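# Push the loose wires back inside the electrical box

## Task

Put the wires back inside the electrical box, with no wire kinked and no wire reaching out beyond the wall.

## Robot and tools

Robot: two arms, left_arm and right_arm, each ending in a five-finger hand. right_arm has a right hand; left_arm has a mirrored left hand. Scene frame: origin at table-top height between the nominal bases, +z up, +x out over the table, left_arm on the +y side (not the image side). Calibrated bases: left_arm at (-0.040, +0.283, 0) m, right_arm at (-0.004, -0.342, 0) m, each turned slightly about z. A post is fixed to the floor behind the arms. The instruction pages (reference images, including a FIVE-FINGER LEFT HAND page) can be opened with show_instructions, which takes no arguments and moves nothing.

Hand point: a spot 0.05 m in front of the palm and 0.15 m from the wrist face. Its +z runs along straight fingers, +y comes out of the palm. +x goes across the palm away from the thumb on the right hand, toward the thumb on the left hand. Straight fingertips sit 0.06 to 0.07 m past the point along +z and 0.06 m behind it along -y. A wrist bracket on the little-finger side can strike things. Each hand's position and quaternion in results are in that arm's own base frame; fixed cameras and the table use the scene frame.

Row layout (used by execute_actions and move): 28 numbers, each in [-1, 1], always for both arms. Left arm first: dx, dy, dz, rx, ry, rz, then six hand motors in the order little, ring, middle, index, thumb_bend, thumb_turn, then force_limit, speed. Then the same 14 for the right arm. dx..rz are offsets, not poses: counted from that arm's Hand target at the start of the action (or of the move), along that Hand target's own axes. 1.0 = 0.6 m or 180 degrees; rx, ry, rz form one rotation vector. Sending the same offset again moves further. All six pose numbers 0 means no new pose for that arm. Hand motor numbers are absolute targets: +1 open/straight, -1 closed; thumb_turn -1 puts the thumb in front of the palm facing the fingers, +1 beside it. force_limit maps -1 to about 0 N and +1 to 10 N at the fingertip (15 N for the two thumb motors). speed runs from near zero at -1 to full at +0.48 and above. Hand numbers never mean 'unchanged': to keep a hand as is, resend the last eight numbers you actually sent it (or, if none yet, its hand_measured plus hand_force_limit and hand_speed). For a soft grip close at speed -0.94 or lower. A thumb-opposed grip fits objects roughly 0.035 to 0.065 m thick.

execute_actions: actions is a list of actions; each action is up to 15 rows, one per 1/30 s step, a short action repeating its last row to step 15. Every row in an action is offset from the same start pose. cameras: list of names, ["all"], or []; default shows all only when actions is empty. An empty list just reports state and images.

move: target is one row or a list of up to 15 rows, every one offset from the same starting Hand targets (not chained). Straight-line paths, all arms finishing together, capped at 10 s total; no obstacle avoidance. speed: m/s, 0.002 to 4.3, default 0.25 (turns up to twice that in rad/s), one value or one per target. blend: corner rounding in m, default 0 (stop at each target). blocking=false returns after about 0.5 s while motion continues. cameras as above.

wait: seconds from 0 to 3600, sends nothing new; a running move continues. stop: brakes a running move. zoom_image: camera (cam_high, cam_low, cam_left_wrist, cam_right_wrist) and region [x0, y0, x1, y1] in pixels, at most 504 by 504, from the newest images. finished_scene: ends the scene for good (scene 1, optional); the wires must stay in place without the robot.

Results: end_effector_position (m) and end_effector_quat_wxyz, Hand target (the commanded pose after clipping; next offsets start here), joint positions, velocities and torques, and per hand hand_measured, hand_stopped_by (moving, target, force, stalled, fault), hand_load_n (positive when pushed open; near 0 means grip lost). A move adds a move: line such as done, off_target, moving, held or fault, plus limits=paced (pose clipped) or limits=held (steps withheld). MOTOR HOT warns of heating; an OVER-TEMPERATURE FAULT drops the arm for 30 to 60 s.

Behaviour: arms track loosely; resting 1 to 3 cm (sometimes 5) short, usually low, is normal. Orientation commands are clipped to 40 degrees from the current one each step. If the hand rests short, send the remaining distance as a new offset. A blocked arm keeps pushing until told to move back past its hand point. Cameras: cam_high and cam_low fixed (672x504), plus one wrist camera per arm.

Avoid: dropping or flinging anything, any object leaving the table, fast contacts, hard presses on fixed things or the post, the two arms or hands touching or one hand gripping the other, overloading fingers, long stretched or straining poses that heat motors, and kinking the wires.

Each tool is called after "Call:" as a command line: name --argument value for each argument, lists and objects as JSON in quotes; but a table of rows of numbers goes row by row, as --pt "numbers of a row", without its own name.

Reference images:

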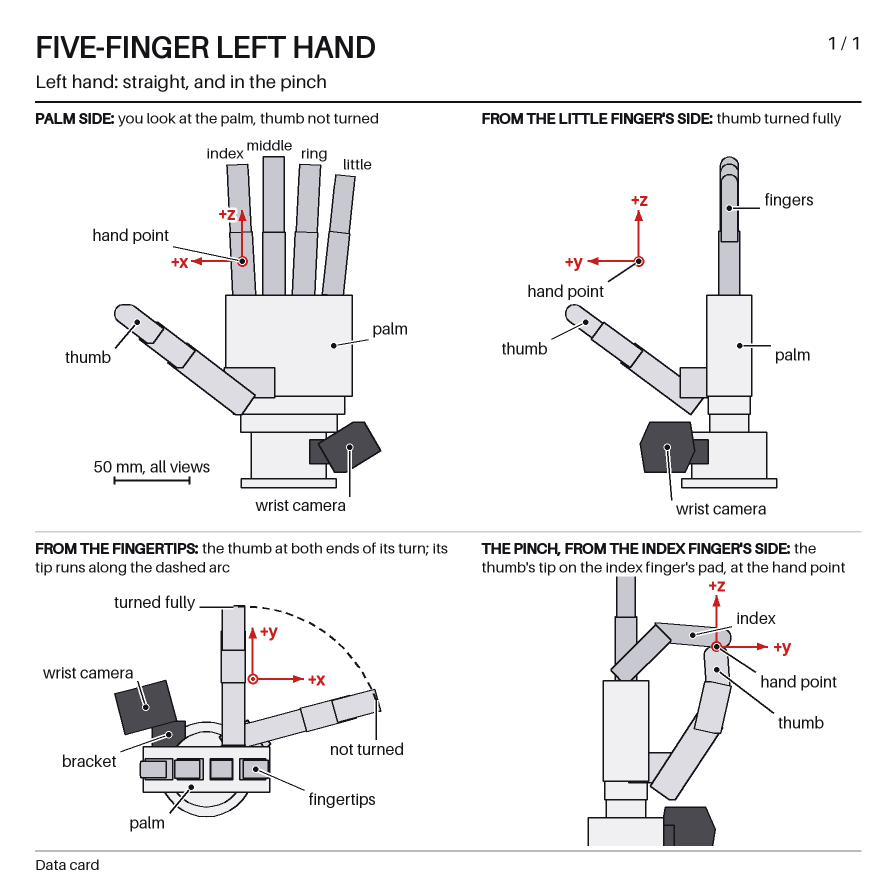

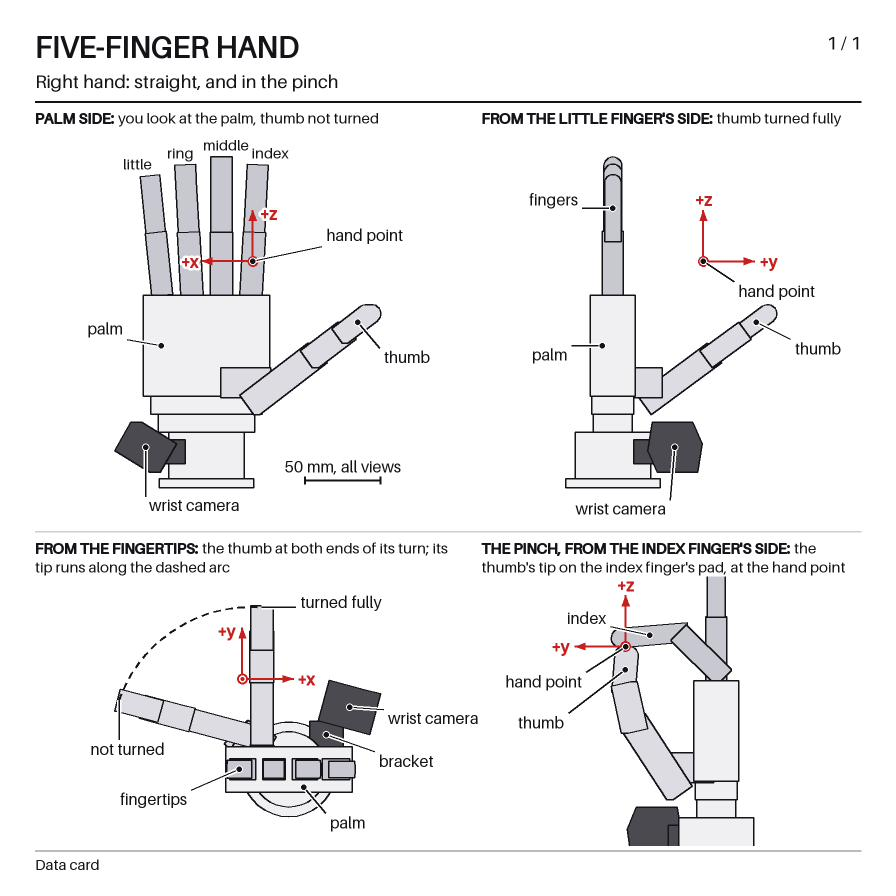

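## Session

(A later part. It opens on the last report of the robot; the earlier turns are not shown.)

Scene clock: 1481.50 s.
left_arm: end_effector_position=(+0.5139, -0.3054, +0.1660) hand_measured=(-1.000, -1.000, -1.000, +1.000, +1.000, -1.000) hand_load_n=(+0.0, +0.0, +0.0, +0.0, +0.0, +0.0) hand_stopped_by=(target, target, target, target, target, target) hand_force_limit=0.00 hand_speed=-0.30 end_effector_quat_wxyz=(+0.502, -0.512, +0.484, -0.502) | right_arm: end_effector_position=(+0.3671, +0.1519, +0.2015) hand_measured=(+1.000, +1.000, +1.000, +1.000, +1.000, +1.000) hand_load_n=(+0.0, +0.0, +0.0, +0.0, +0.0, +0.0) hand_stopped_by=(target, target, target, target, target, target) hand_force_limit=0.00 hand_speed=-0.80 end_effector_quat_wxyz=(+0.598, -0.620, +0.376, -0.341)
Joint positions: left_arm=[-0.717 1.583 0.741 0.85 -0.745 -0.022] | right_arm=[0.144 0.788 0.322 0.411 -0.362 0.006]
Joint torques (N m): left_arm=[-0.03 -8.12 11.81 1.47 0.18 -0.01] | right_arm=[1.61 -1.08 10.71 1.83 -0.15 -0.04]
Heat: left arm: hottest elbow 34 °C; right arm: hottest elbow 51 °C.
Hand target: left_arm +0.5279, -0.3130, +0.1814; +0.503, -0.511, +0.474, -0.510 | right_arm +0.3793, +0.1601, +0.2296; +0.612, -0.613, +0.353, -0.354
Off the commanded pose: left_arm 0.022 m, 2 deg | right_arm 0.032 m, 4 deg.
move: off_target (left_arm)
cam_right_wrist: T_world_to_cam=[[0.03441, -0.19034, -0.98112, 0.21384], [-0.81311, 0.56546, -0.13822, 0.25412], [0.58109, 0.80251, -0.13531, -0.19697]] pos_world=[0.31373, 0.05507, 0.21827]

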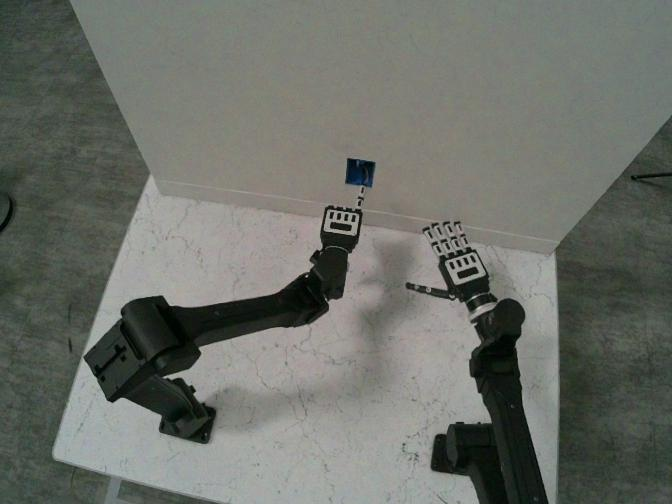

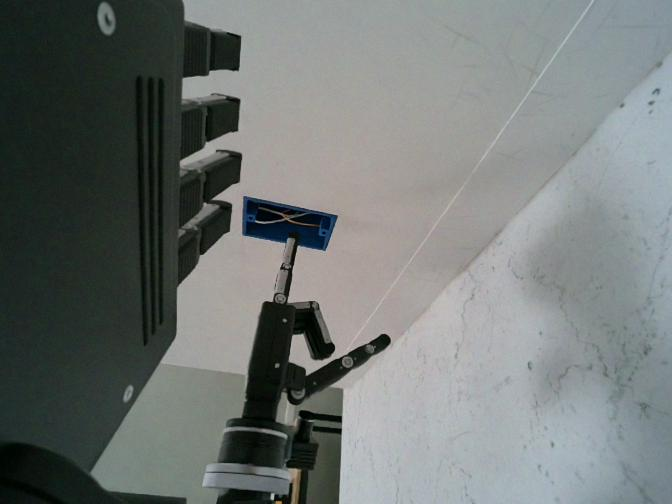

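Call:
move --pt "0.004 0.0005 -0.1168 0 0 0 -1 -1 -1 1 1 -1 0 -0.3 0 0 0 0 0 0 1 1 1 1 1 1 0 -0.8" --pt "0.0077 0.004 0.0113 0 0 0 -1 -1 -1 1 1 -1 0 -0.3 0 0 0 0 0 0 1 1 1 1 1 1 0 -0.8" --speed 0.06 --cameras '["cam_high","cam_right_wrist"]'

Call:
zoom_image --camera "cam_high" --region '[325, 150, 385, 210]'

Call:
zoom_image --camera "cam_right_wrist" --region '[210, 185, 350, 305]'

Scene clock: 1492.70 s.
left_arm: end_effector_position=(+0.5208, -0.3099, +0.1638) hand_measured=(-1.000, -1.000, -1.000, +1.000, +1.000, -1.000) hand_load_n=(+0.0, +0.5, +0.0, +0.0, +0.0, +0.0) hand_stopped_by=(target, target, target, target, target, target) hand_force_limit=0.00 hand_speed=-0.30 end_effector_quat_wxyz=(+0.502, -0.512, +0.485, -0.501) | right_arm: end_effector_position=(+0.3671, +0.1519, +0.2015) hand_measured=(+1.000, +1.000, +1.000, +1.000, +1.000, +1.000) hand_load_n=(+0.0, +0.0, +0.0, +0.0, +0.0, +0.0) hand_stopped_by=(target, target, target, target, target, target) hand_force_limit=0.00 hand_speed=-0.80 end_effector_quat_wxyz=(+0.598, -0.620, +0.376, -0.341)
Joint positions: left_arm=[-0.714 1.605 0.763 0.85 -0.742 -0.022] | right_arm=[0.144 0.788 0.322 0.411 -0.362 0.006]
Joint torques (N m): left_arm=[0.03 -8.41 11.82 1.44 0.19 -0.02] | right_arm=[1.61 -1.14 10.73 1.84 -0.15 -0.03]
Heat: left arm: hottest elbow 34 °C; right arm: hottest elbow 51 °C.
Hand target: left_arm +0.5349, -0.3176, +0.1794; +0.503, -0.511, +0.475, -0.510 | right_arm +0.3793, +0.1601, +0.2296; +0.612, -0.613, +0.353, -0.354
Off the commanded pose: left_arm 0.022 m, 2 deg | right_arm 0.032 m, 4 deg.
move: off_target (left_arm)
cam_right_wrist: T_world_to_cam=[[0.03441, -0.19034, -0.98112, 0.21384], [-0.81311, 0.56546, -0.13822, 0.25412], [0.58109, 0.80251, -0.13531, -0.19697]] pos_world=[0.31373, 0.05507, 0.21827]

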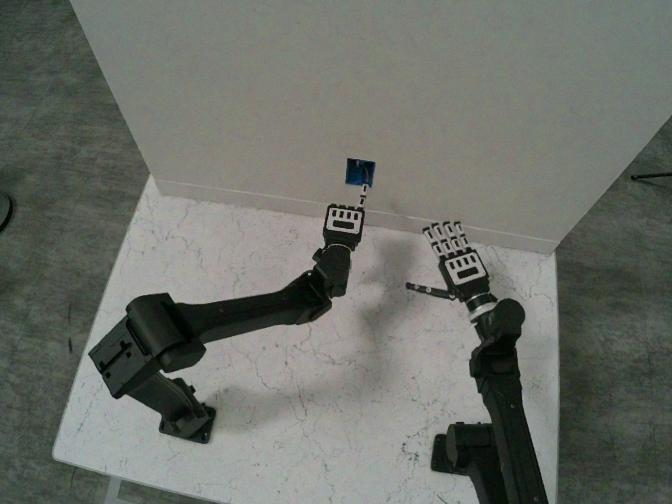

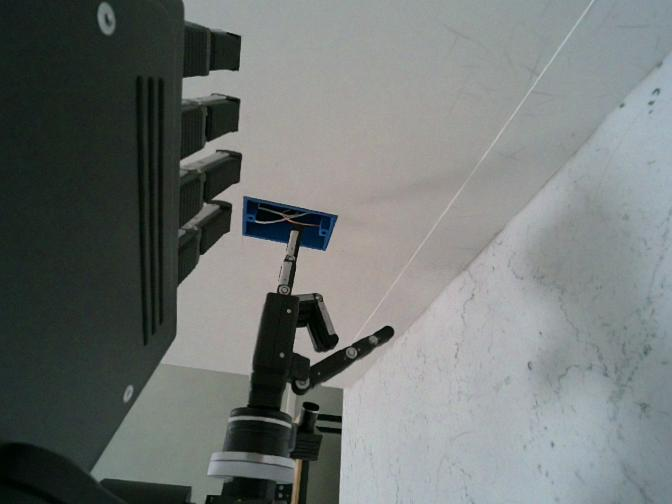

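Scaled by 8.400 from the camera's image (finer frame: 960x720).

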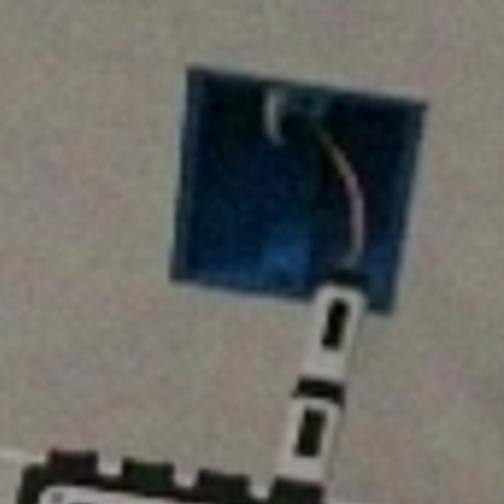

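Scaled by 3.600 from the camera's image (finer frame: 960x720).

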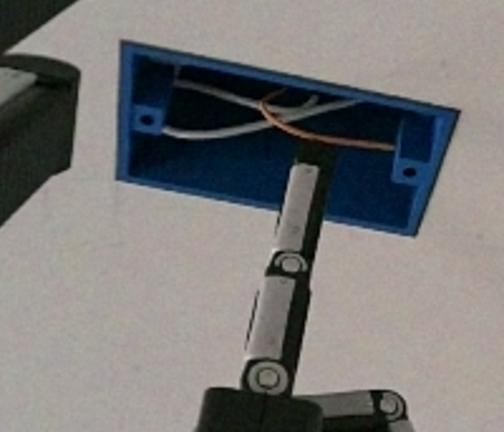

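Call:
move --target '[0,0,0.03,0,0,0,-1,-1,-1,1,1,-1,0,-0.3,0,0,0,0,0,0,1,1,1,1,1,1,0,-0.8]' --speed 0.05 --cameras '["cam_high","cam_right_wrist"]'

Call:
zoom_image --camera "cam_high" --region '[325, 150, 385, 210]'

Call:
zoom_image --camera "cam_right_wrist" --region '[210, 185, 350, 305]'

Scene clock: 1496.70 s.
left_arm: end_effector_position=(+0.5329, -0.3141, +0.1609) hand_measured=(-1.000, -1.000, -1.000, +1.000, +1.000, -1.000) hand_load_n=(+0.0, +0.0, +0.0, -0.5, +0.0, +0.0) hand_stopped_by=(target, target, target, target, target, target) hand_force_limit=0.00 hand_speed=-0.30 end_effector_quat_wxyz=(+0.498, -0.509, +0.491, -0.502) | right_arm: end_effector_position=(+0.3671, +0.1519, +0.2015) hand_measured=(+1.000, +1.000, +1.000, +1.000, +1.000, +1.000) hand_load_n=(+0.0, +0.0, -0.5, +0.0, +0.0, -0.5) hand_stopped_by=(target, target, target, target, target, target) hand_force_limit=0.00 hand_speed=-0.80 end_effector_quat_wxyz=(+0.598, -0.620, +0.376, -0.341)
Joint positions: left_arm=[-0.699 1.631 0.793 0.838 -0.713 -0.022] | right_arm=[0.144 0.788 0.322 0.411 -0.362 0.006]
Joint torques (N m): left_arm=[0.97 -8.82 12.42 1.46 0.06 -0.03] | right_arm=[1.61 -1.14 10.74 1.84 -0.15 -0.04]
Heat: left arm: hottest elbow 34 °C; right arm: hottest elbow 51 °C.
Hand target: left_arm +0.5529, -0.3168, +0.1798; +0.503, -0.511, +0.474, -0.510 | right_arm +0.3793, +0.1601, +0.2296; +0.612, -0.613, +0.353, -0.354
Off the commanded pose: left_arm 0.028 m, 2 deg | right_arm 0.032 m, 4 deg.
move: off_target (left_arm)
cam_right_wrist: T_world_to_cam=[[0.03441, -0.19034, -0.98112, 0.21384], [-0.81311, 0.56546, -0.13822, 0.25412], [0.58109, 0.80251, -0.13531, -0.19697]] pos_world=[0.31373, 0.05507, 0.21827]

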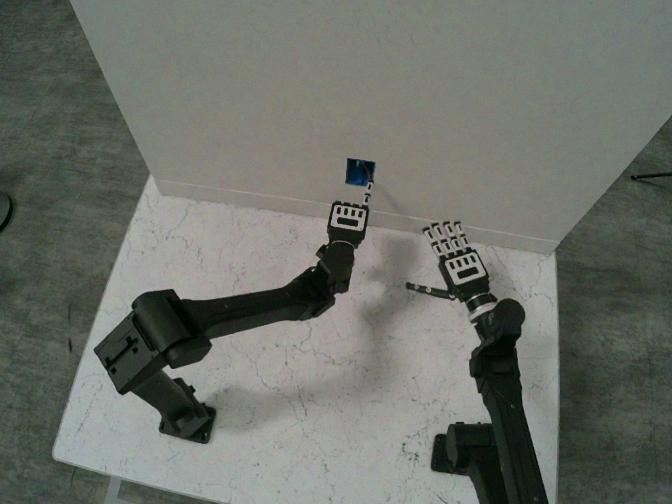

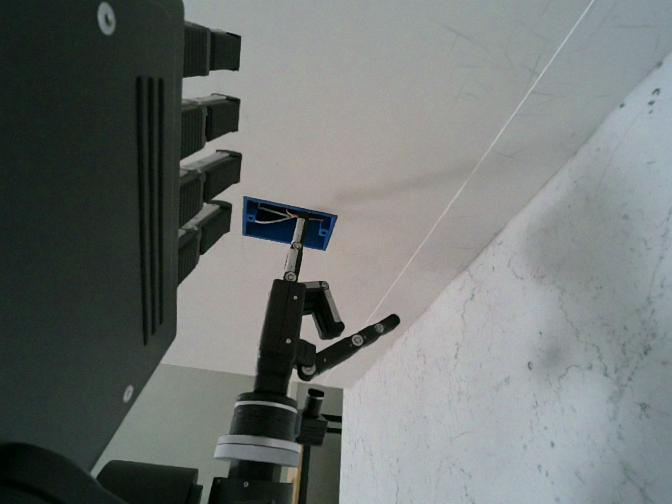

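Scaled by 8.400 from the camera's image (finer frame: 960x720).

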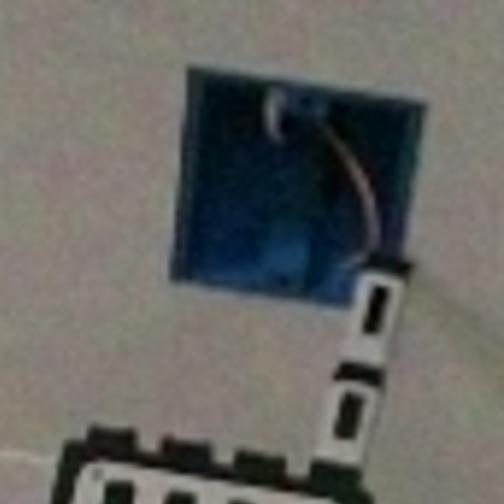

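Scaled by 3.600 from the camera's image (finer frame: 960x720).

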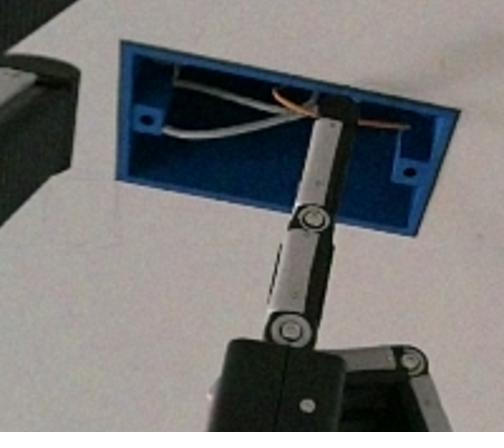

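Call:
move --pt "0 0 -0.155 0 0 0 -1 -1 -1 1 1 -1 0 -0.3 0 0 0 0 0 0 1 1 1 1 1 1 0 -0.8" --pt "-0.0066 -0.055 -0.155 0 0 0 -1 -1 -1 -0.15 1 -1 0 -0.3 0 0 0 0 0 0 1 1 1 1 1 1 0 -0.8" --speed 0.08 --cameras '["cam_high","cam_right_wrist"]'

Call:
zoom_image --camera "cam_high" --region '[340, 152, 380, 192]'

Call:
zoom_image --camera "cam_right_wrist" --region '[210, 185, 350, 305]'

Scene clock: 1545.27 s.
left_arm: end_effector_position=(+0.4549, -0.3105, +0.1926) hand_measured=(-1.000, -1.000, -1.000, -0.150, +1.000, -1.000) hand_load_n=(+0.0, +0.0, +0.0, +0.0, +0.0, +0.0) hand_stopped_by=(target, target, target, target, target, target) hand_force_limit=0.00 hand_speed=-0.30 end_effector_quat_wxyz=(+0.503, -0.513, +0.483, -0.501) | right_arm: end_effector_position=(+0.3671, +0.1519, +0.2015) hand_measured=(+1.000, +1.000, +1.000, +1.000, +1.000, +1.000) hand_load_n=(+0.0, +0.0, +0.0, +0.0, +0.0, +0.0) hand_stopped_by=(target, target, target, target, target, target) hand_force_limit=0.00 hand_speed=-0.80 end_effector_quat_wxyz=(+0.598, -0.620, +0.376, -0.341)
Joint positions: left_arm=[-0.83 1.429 0.662 0.78 -0.862 -0.02] | right_arm=[0.144 0.788 0.322 0.411 -0.362 0.006]
Joint torques (N m): left_arm=[-0.5 -8.12 10.29 1.39 0.12 0.04] | right_arm=[1.55 -1.08 10.74 1.84 -0.15 -0.04]
Heat: left arm: hottest elbow 38 °C; right arm: hottest elbow 51 °C.
Hand target: left_arm +0.4589, -0.3144, +0.2101; +0.503, -0.511, +0.475, -0.510 | right_arm +0.3793, +0.1601, +0.2296; +0.612, -0.613, +0.353, -0.354
Off the commanded pose: left_arm 0.018 m, 1 deg | right_arm 0.032 m, 4 deg.
move: off_target (left_arm); target 2's new numbers were sent with left_arm's hand 0.018 m and 1 deg from that target
cam_right_wrist: T_world_to_cam=[[0.03441, -0.19034, -0.98112, 0.21384], [-0.81311, 0.56546, -0.13822, 0.25412], [0.58109, 0.80251, -0.13531, -0.19697]] pos_world=[0.31373, 0.05507, 0.21827]

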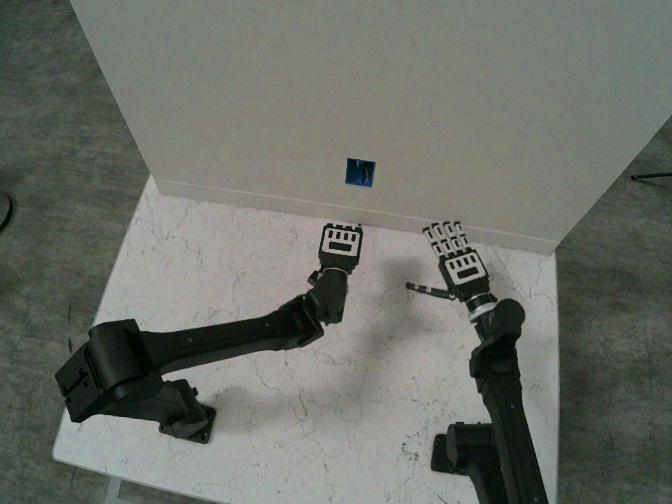

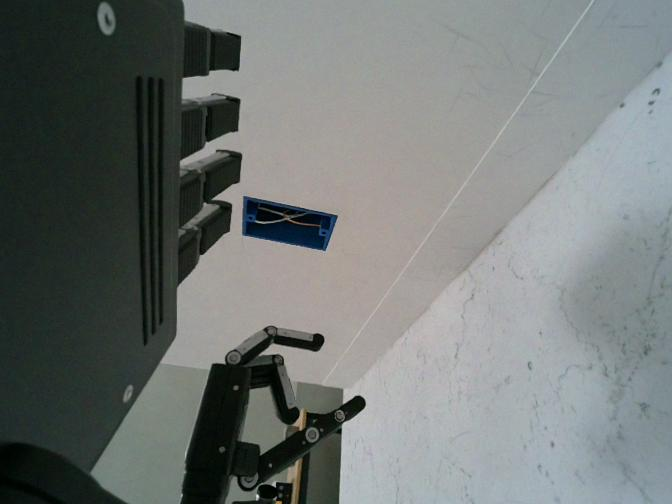

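Scaled by 12.600 from the camera's image (finer frame: 960x720).

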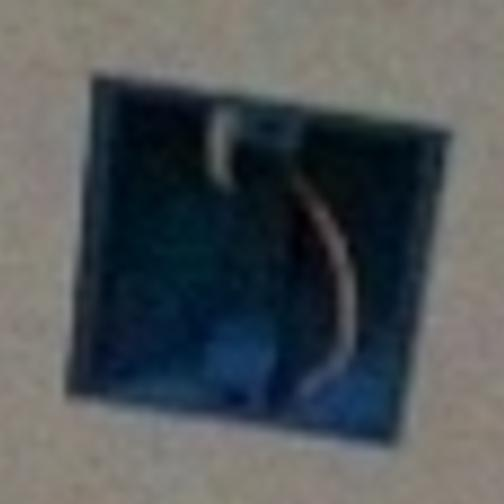

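Scaled by 3.600 from the camera's image (finer frame: 960x720).

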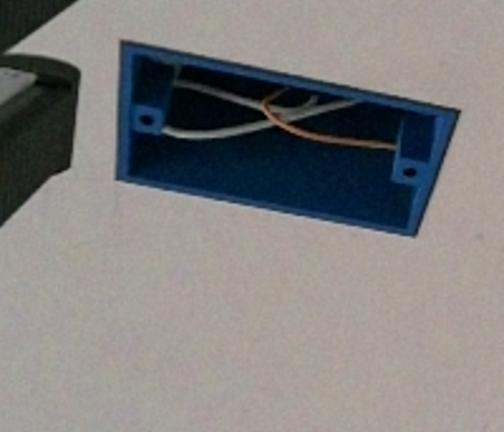

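Call:
move --target '[0.0048,-0.0013,0.1932,0,0,0,-1,-1,-1,-0.15,1,-1,0,-0.3,0,0,0,0,0,0,1,1,1,1,1,1,0,-0.8]' --speed 0.06 --cameras '["cam_high","cam_right_wrist"]'

Call:
zoom_image --camera "cam_high" --region '[325, 150, 385, 210]'

Call:
zoom_image --camera "cam_right_wrist" --region '[210, 185, 350, 305]'

Scene clock: 1551.47 s.
left_arm: end_effector_position=(+0.5598, -0.3067, +0.1949) hand_measured=(-1.000, -1.000, -1.000, -0.150, +1.000, -1.000) hand_load_n=(+0.0, +0.0, +0.0, +0.0, +0.0, +0.0) hand_stopped_by=(target, target, target, target, target, target) hand_force_limit=0.00 hand_speed=-0.30 end_effector_quat_wxyz=(+0.502, -0.512, +0.487, -0.499) | right_arm: end_effector_position=(+0.3671, +0.1519, +0.2015) hand_measured=(+1.000, +1.000, +1.000, +1.000, +1.000, +1.000) hand_load_n=(+0.0, -0.5, +0.0, +0.0, +0.0, -0.5) hand_stopped_by=(target, target, target, target, target, target) hand_force_limit=0.00 hand_speed=-0.80 end_effector_quat_wxyz=(+0.598, -0.620, +0.376, -0.341)
Joint positions: left_arm=[-0.654 1.597 0.872 0.727 -0.682 -0.02] | right_arm=[0.144 0.788 0.322 0.411 -0.362 0.006]
Joint torques (N m): left_arm=[0.03 -9.11 13.01 1.52 0.18 -0.06] | right_arm=[1.61 -1.08 10.74 1.83 -0.15 -0.04]
Heat: left arm: hottest elbow 37 °C; right arm: hottest elbow 51 °C.
Hand target: left_arm +0.5748, -0.3136, +0.2142; +0.503, -0.511, +0.474, -0.510 | right_arm +0.3793, +0.1601, +0.2296; +0.612, -0.613, +0.353, -0.354
Off the commanded pose: left_arm 0.025 m, 2 deg | right_arm 0.032 m, 4 deg.
move: off_target (left_arm)
cam_right_wrist: T_world_to_cam=[[0.03441, -0.19034, -0.98112, 0.21384], [-0.81311, 0.56546, -0.13822, 0.25412], [0.58109, 0.80251, -0.13531, -0.19697]] pos_world=[0.31373, 0.05507, 0.21827]

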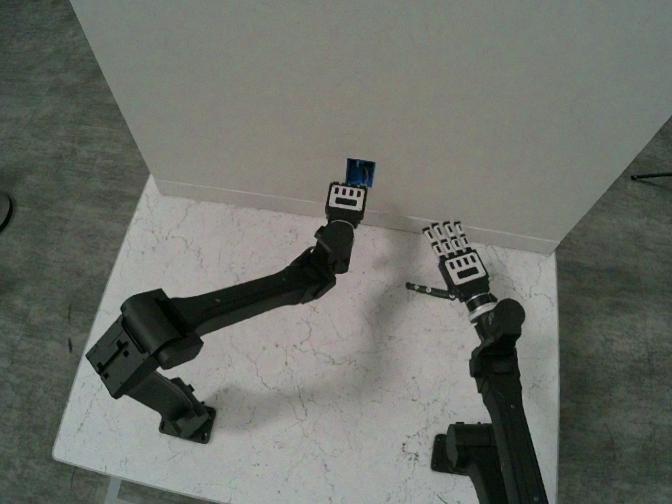

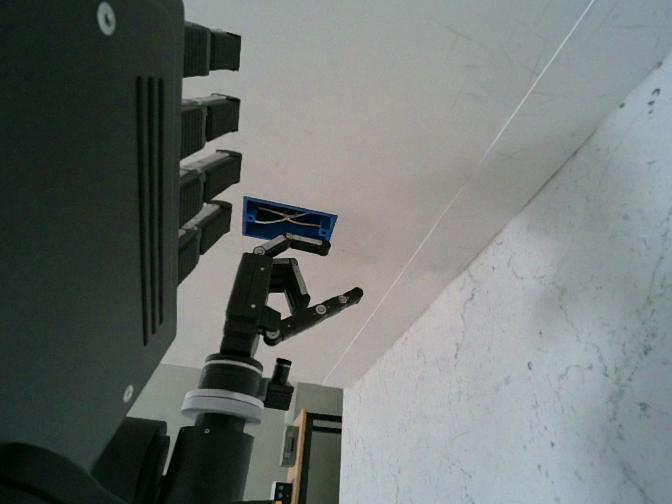

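Scaled by 8.400 from the camera's image (finer frame: 960x720).

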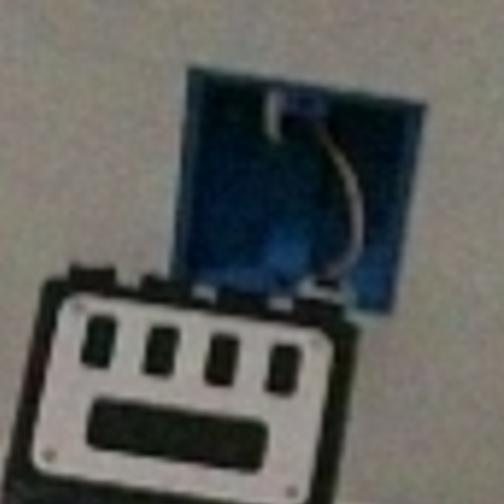

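Scaled by 3.600 from the camera's image (finer frame: 960x720).

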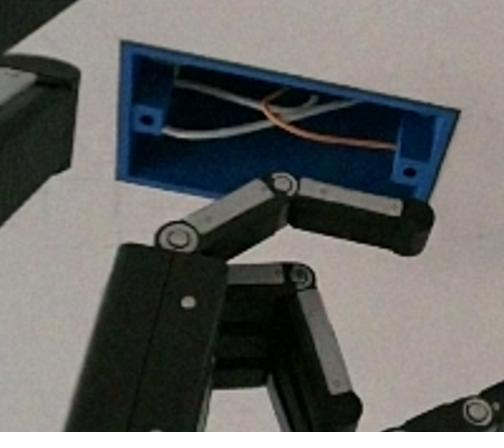

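Call:
move --pt "0.005 -0.017 -0.1247 0 0 0 -1 -1 -1 -0.15 1 -1 0 -0.3 0 0 0 0 0 0 1 1 1 1 1 1 0 -0.8" --pt "0.0085 -0.0135 0.0002 0 0 0 -1 -1 -1 -0.15 1 -1 0 -0.3 0 0 0 0 0 0 1 1 1 1 1 1 0 -0.8" --speed 0.06 --cameras '["cam_high","cam_right_wrist"]'

Call:
zoom_image --camera "cam_high" --region '[325, 150, 385, 210]'

Call:
zoom_image --camera "cam_right_wrist" --region '[210, 185, 350, 305]'

Scene clock: 1566.00 s.
left_arm: end_effector_position=(+0.5600, -0.3116, +0.2026) hand_measured=(-1.000, -1.000, -1.000, -0.150, +1.000, -1.000) hand_load_n=(+0.0, +0.0, +0.0, +0.0, +0.0, +0.0) hand_stopped_by=(target, target, target, target, target, target) hand_force_limit=0.00 hand_speed=-0.30 end_effector_quat_wxyz=(+0.502, -0.512, +0.487, -0.499) | right_arm: end_effector_position=(+0.3671, +0.1519, +0.2015) hand_measured=(+1.000, +1.000, +1.000, +1.000, +1.000, +1.000) hand_load_n=(+0.0, +0.0, +0.0, +0.0, +0.0, +0.0) hand_stopped_by=(target, target, target, target, target, target) hand_force_limit=0.00 hand_speed=-0.80 end_effector_quat_wxyz=(+0.598, -0.620, +0.376, -0.341)
Joint positions: left_arm=[-0.662 1.589 0.889 0.702 -0.69 -0.02] | right_arm=[0.144 0.788 0.322 0.411 -0.362 0.006]
Joint torques (N m): left_arm=[0.03 -9.17 13.2 1.5 0.18 -0.05] | right_arm=[1.55 -1.03 10.76 1.84 -0.15 -0.03]
Heat: left arm: hottest elbow 39 °C; right arm: hottest elbow 51 °C.
Hand target: left_arm +0.5748, -0.3185, +0.2225; +0.503, -0.511, +0.474, -0.510 | right_arm +0.3793, +0.1601, +0.2296; +0.612, -0.613, +0.353, -0.354
Off the commanded pose: left_arm 0.026 m, 2 deg | right_arm 0.032 m, 4 deg.
move: off_target (left_arm)
cam_right_wrist: T_world_to_cam=[[0.03441, -0.19034, -0.98112, 0.21384], [-0.81311, 0.56546, -0.13822, 0.25412], [0.58109, 0.80251, -0.13531, -0.19697]] pos_world=[0.31373, 0.05507, 0.21827]

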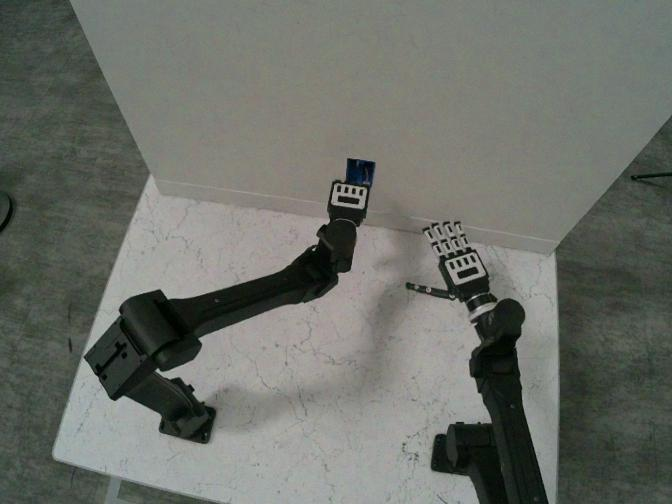

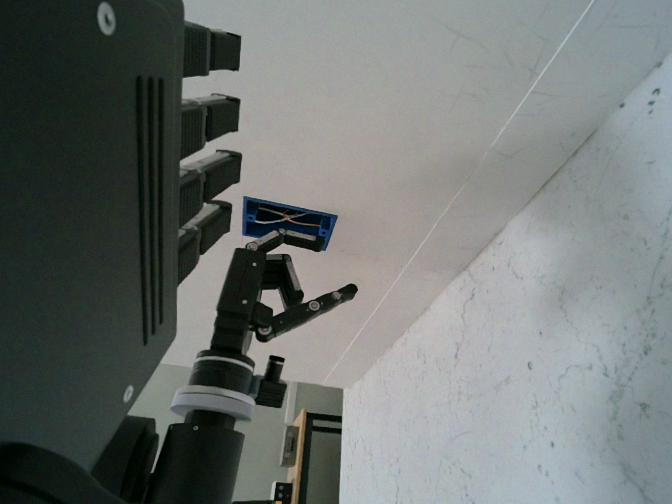

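Scaled by 8.400 from the camera's image (finer frame: 960x720).

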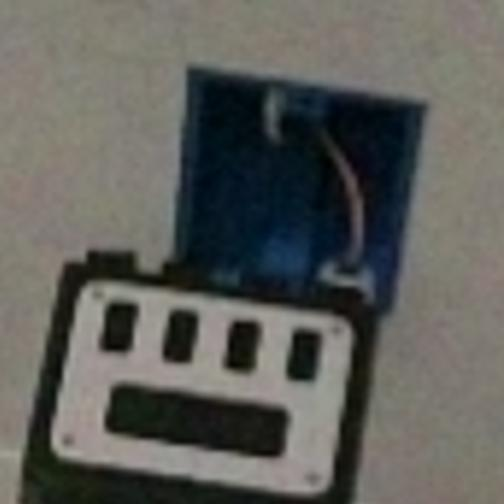

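Scaled by 3.600 from the camera's image (finer frame: 960x720).

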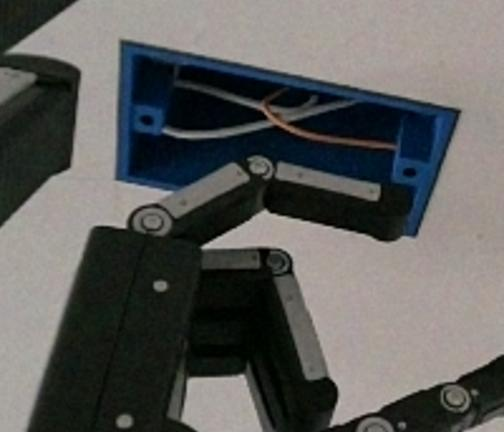

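Call:
move --target '[-0.001,0.001,0.035,0,0,0,-1,-1,-1,-0.15,1,-1,0,-0.3,0,0,0,0,0,0,1,1,1,1,1,1,0,-0.8]' --speed 0.06 --cameras '["cam_high","cam_right_wrist"]'

Call:
zoom_image --camera "cam_high" --region '[325, 150, 385, 210]'

Call:
zoom_image --camera "cam_right_wrist" --region '[210, 185, 350, 305]'

Scene clock: 1570.00 s.
left_arm: end_effector_position=(+0.5790, -0.3116, +0.2011) hand_measured=(-1.000, -1.000, -1.000, -0.150, +1.000, -1.000) hand_load_n=(+0.0, +0.5, +0.0, -0.5, +0.0, +0.0) hand_stopped_by=(target, target, target, target, target, target) hand_force_limit=0.00 hand_speed=-0.30 end_effector_quat_wxyz=(+0.501, -0.511, +0.489, -0.499) | right_arm: end_effector_position=(+0.3671, +0.1519, +0.2015) hand_measured=(+1.000, +1.000, +1.000, +1.000, +1.000, +1.000) hand_load_n=(+0.0, +0.0, +0.0, +0.0, +0.0, -0.5) hand_stopped_by=(target, target, target, target, target, target) hand_force_limit=0.00 hand_speed=-0.80 end_effector_quat_wxyz=(+0.598, -0.620, +0.376, -0.341)
Joint positions: left_arm=[-0.636 1.624 0.931 0.691 -0.661 -0.02] | right_arm=[0.144 0.788 0.322 0.411 -0.362 0.006]
Joint torques (N m): left_arm=[0.21 -9.64 13.56 1.48 0.14 -0.07] | right_arm=[1.67 -1.14 10.73 1.8 -0.15 -0.04]
Heat: left arm: hottest elbow 39 °C; right arm: hottest elbow 51 °C.
Hand target: left_arm +0.5958, -0.3173, +0.2222; +0.503, -0.511, +0.475, -0.510 | right_arm +0.3793, +0.1601, +0.2296; +0.612, -0.613, +0.353, -0.354
Off the commanded pose: left_arm 0.028 m, 2 deg | right_arm 0.032 m, 4 deg.
move: off_target (left_arm)
cam_right_wrist: T_world_to_cam=[[0.03441, -0.19034, -0.98112, 0.21384], [-0.81311, 0.56546, -0.13822, 0.25412], [0.58109, 0.80251, -0.13531, -0.19697]] pos_world=[0.31373, 0.05507, 0.21827]

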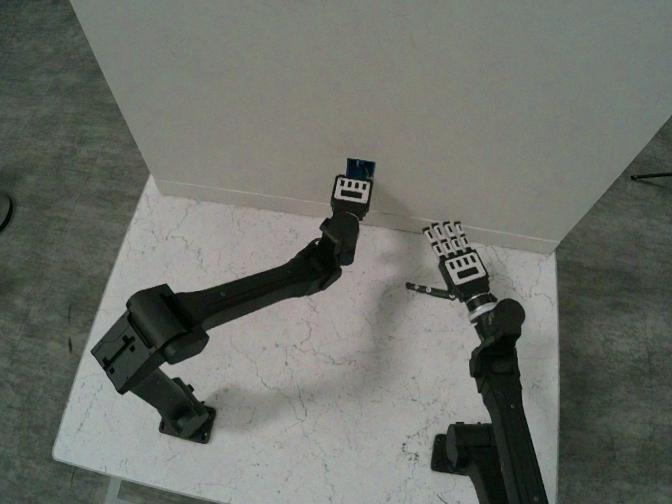

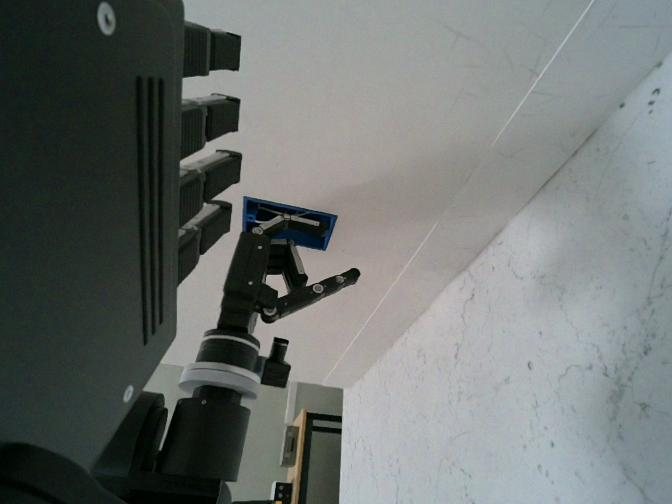

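Scaled by 8.400 from the camera's image (finer frame: 960x720).

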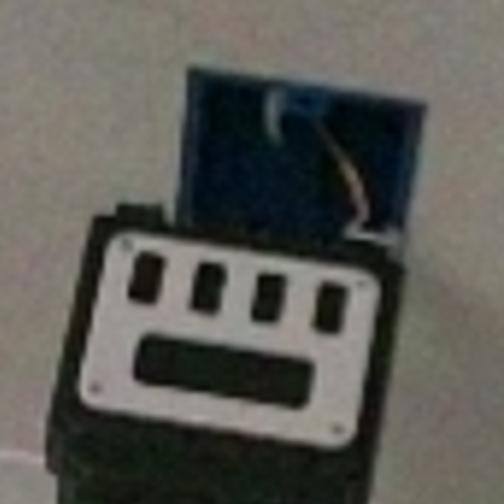

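Scaled by 3.600 from the camera's image (finer frame: 960x720).

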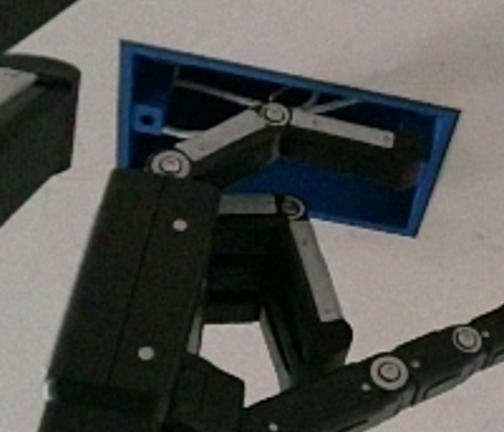

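Call:
move --target '[-0.0125,0.0005,0.02,0,0,0,-1,-1,-1,-0.15,1,-1,0,-0.3,0,0,0,0,0,0,1,1,1,1,1,1,0,-0.8]' --speed 0.06 --cameras '["cam_high","cam_right_wrist"]'

Call:
zoom_image --camera "cam_high" --region '[325, 150, 385, 210]'

Call:
zoom_image --camera "cam_right_wrist" --region '[210, 185, 350, 305]'

Scene clock: 1580.87 s.
left_arm: end_effector_position=(+0.5844, -0.3107, +0.1958) hand_measured=(-1.000, -1.000, -1.000, -0.150, +1.000, -1.000) hand_load_n=(+0.0, +0.0, +0.0, -1.5, +0.0, +0.0) hand_stopped_by=(target, target, target, target, target, target) hand_force_limit=0.00 hand_speed=-0.30 end_effector_quat_wxyz=(+0.496, -0.508, +0.497, -0.499) | right_arm: end_effector_position=(+0.3671, +0.1519, +0.2015) hand_measured=(+1.000, +1.000, +1.000, +1.000, +1.000, +1.000) hand_load_n=(+0.0, +0.0, +0.0, +0.0, +0.0, +0.0) hand_stopped_by=(target, target, target, target, target, target) hand_force_limit=0.00 hand_speed=-0.80 end_effector_quat_wxyz=(+0.598, -0.620, +0.376, -0.341)
Joint positions: left_arm=[-0.622 1.635 0.938 0.685 -0.63 -0.02] | right_arm=[0.144 0.788 0.322 0.411 -0.362 0.006]
Joint torques (N m): left_arm=[1.26 -9.88 14.19 1.66 -0.08 -0.08] | right_arm=[1.55 -1.08 10.74 1.83 -0.15 -0.03]
Heat: left arm: hottest elbow 38 °C; right arm: hottest elbow 51 °C.
Hand target: left_arm +0.6076, -0.3094, +0.2219; +0.503, -0.511, +0.475, -0.510 | right_arm +0.3793, +0.1601, +0.2296; +0.612, -0.613, +0.353, -0.354
Off the commanded pose: left_arm 0.035 m, 3 deg | right_arm 0.032 m, 4 deg.
move: off_target (left_arm)
cam_right_wrist: T_world_to_cam=[[0.03441, -0.19034, -0.98112, 0.21384], [-0.81311, 0.56546, -0.13822, 0.25412], [0.58109, 0.80251, -0.13531, -0.19697]] pos_world=[0.31373, 0.05507, 0.21827]

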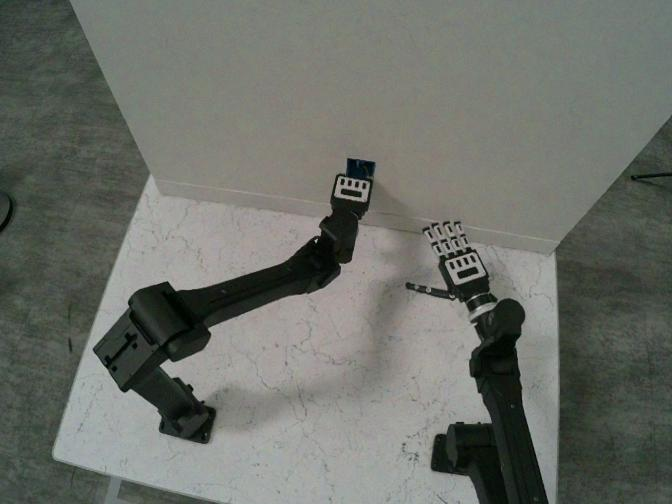

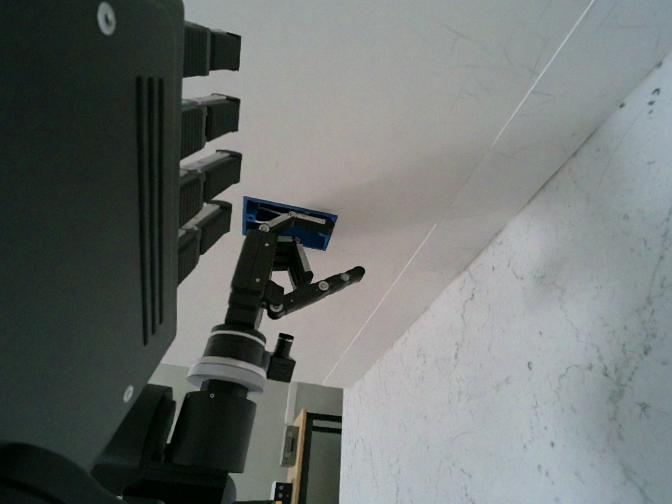

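Scaled by 8.400 from the camera's image (finer frame: 960x720).

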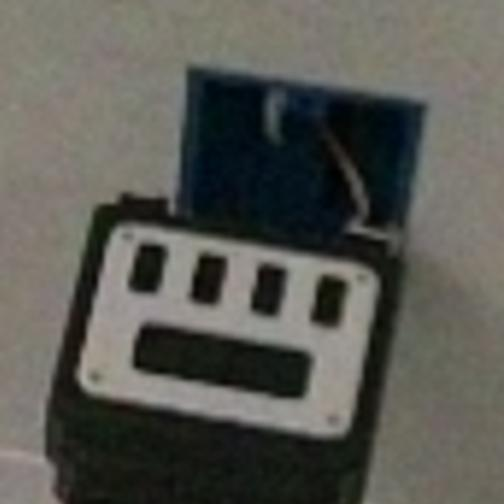

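Scaled by 3.600 from the camera's image (finer frame: 960x720).

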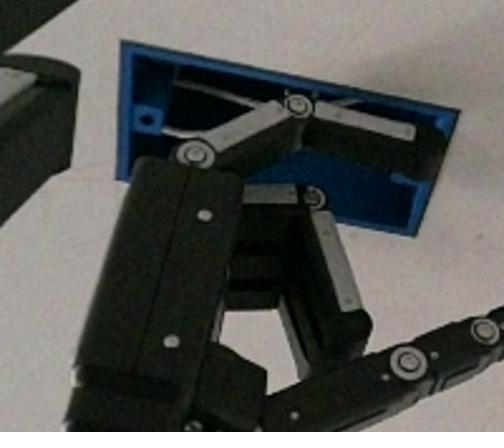

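Call:
move --pt "0.0017 -0.006 -0.1293 0 0 0 -1 -1 -1 -0.15 1 -1 0 -0.3 0 0 0 0 0 0 1 1 1 1 1 1 0 -0.8" --pt "0.004 -0.0038 -0.046 0 0 0 -1 -1 -1 -0.15 1 -1 0 -0.3 0 0 0 0 0 0 1 1 1 1 1 1 0 -0.8" --speed 0.06 --cameras '["cam_high","cam_right_wrist"]'

Call:
zoom_image --camera "cam_high" --region '[325, 150, 385, 210]'

Call:
zoom_image --camera "cam_right_wrist" --region '[210, 185, 350, 305]'

Scene clock: 1591.13 s.
left_arm: end_effector_position=(+0.5645, -0.3054, +0.2025) hand_measured=(-1.000, -1.000, -1.000, -0.150, +1.000, -1.000) hand_load_n=(+0.0, +0.0, +0.0, +0.0, +0.0, +0.0) hand_stopped_by=(target, target, target, target, target, target) hand_force_limit=0.00 hand_speed=-0.30 end_effector_quat_wxyz=(+0.502, -0.512, +0.490, -0.496) | right_arm: end_effector_position=(+0.3671, +0.1519, +0.2015) hand_measured=(+1.000, +1.000, +1.000, +1.000, +1.000, +1.000) hand_load_n=(+0.0, +0.0, +0.0, +0.0, +0.0, -0.5) hand_stopped_by=(target, target, target, target, target, target) hand_force_limit=0.00 hand_speed=-0.80 end_effector_quat_wxyz=(+0.598, -0.620, +0.376, -0.341)
Joint positions: left_arm=[-0.645 1.587 0.891 0.691 -0.673 -0.02] | right_arm=[0.144 0.788 0.322 0.411 -0.362 0.006]
Joint torques (N m): left_arm=[0.03 -9.35 13.23 1.78 0.17 -0.07] | right_arm=[1.55 -1.14 10.76 1.8 -0.14 -0.04]
Heat: left arm: hottest elbow 39 °C; right arm: hottest elbow 51 °C.
Hand target: left_arm +0.5800, -0.3125, +0.2237; +0.503, -0.511, +0.474, -0.510 | right_arm +0.3793, +0.1601, +0.2296; +0.612, -0.613, +0.353, -0.354
Off the commanded pose: left_arm 0.027 m, 2 deg | right_arm 0.032 m, 4 deg.
move: off_target (left_arm)
cam_right_wrist: T_world_to_cam=[[0.03441, -0.19034, -0.98112, 0.21384], [-0.81311, 0.56546, -0.13822, 0.25412], [0.58109, 0.80251, -0.13531, -0.19697]] pos_world=[0.31373, 0.05507, 0.21827]

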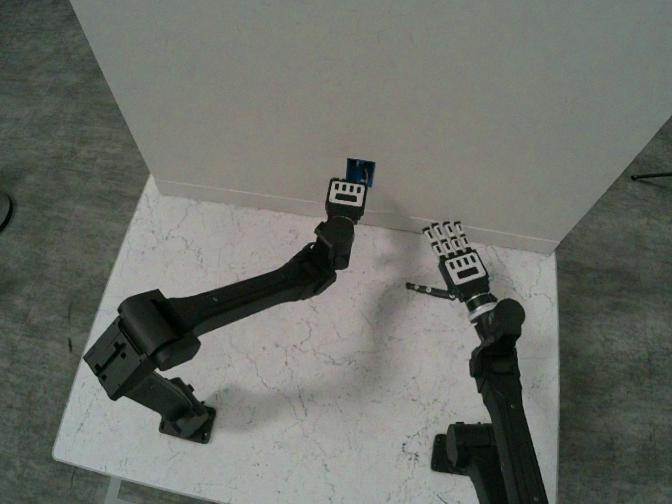

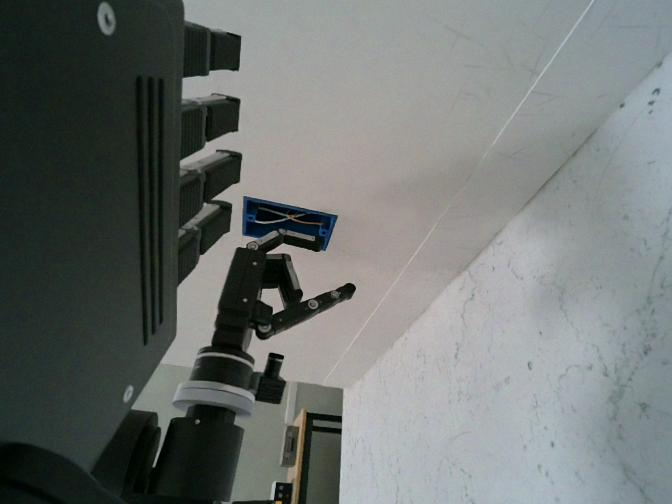

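Scaled by 8.400 from the camera's image (finer frame: 960x720).

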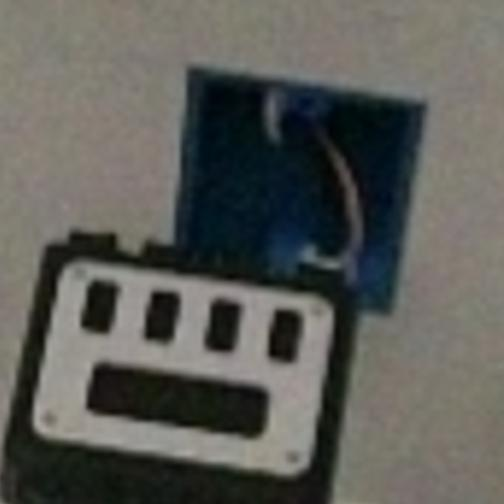

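Scaled by 3.600 from the camera's image (finer frame: 960x720).

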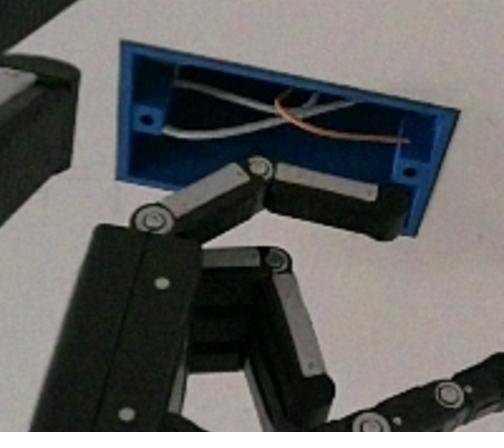

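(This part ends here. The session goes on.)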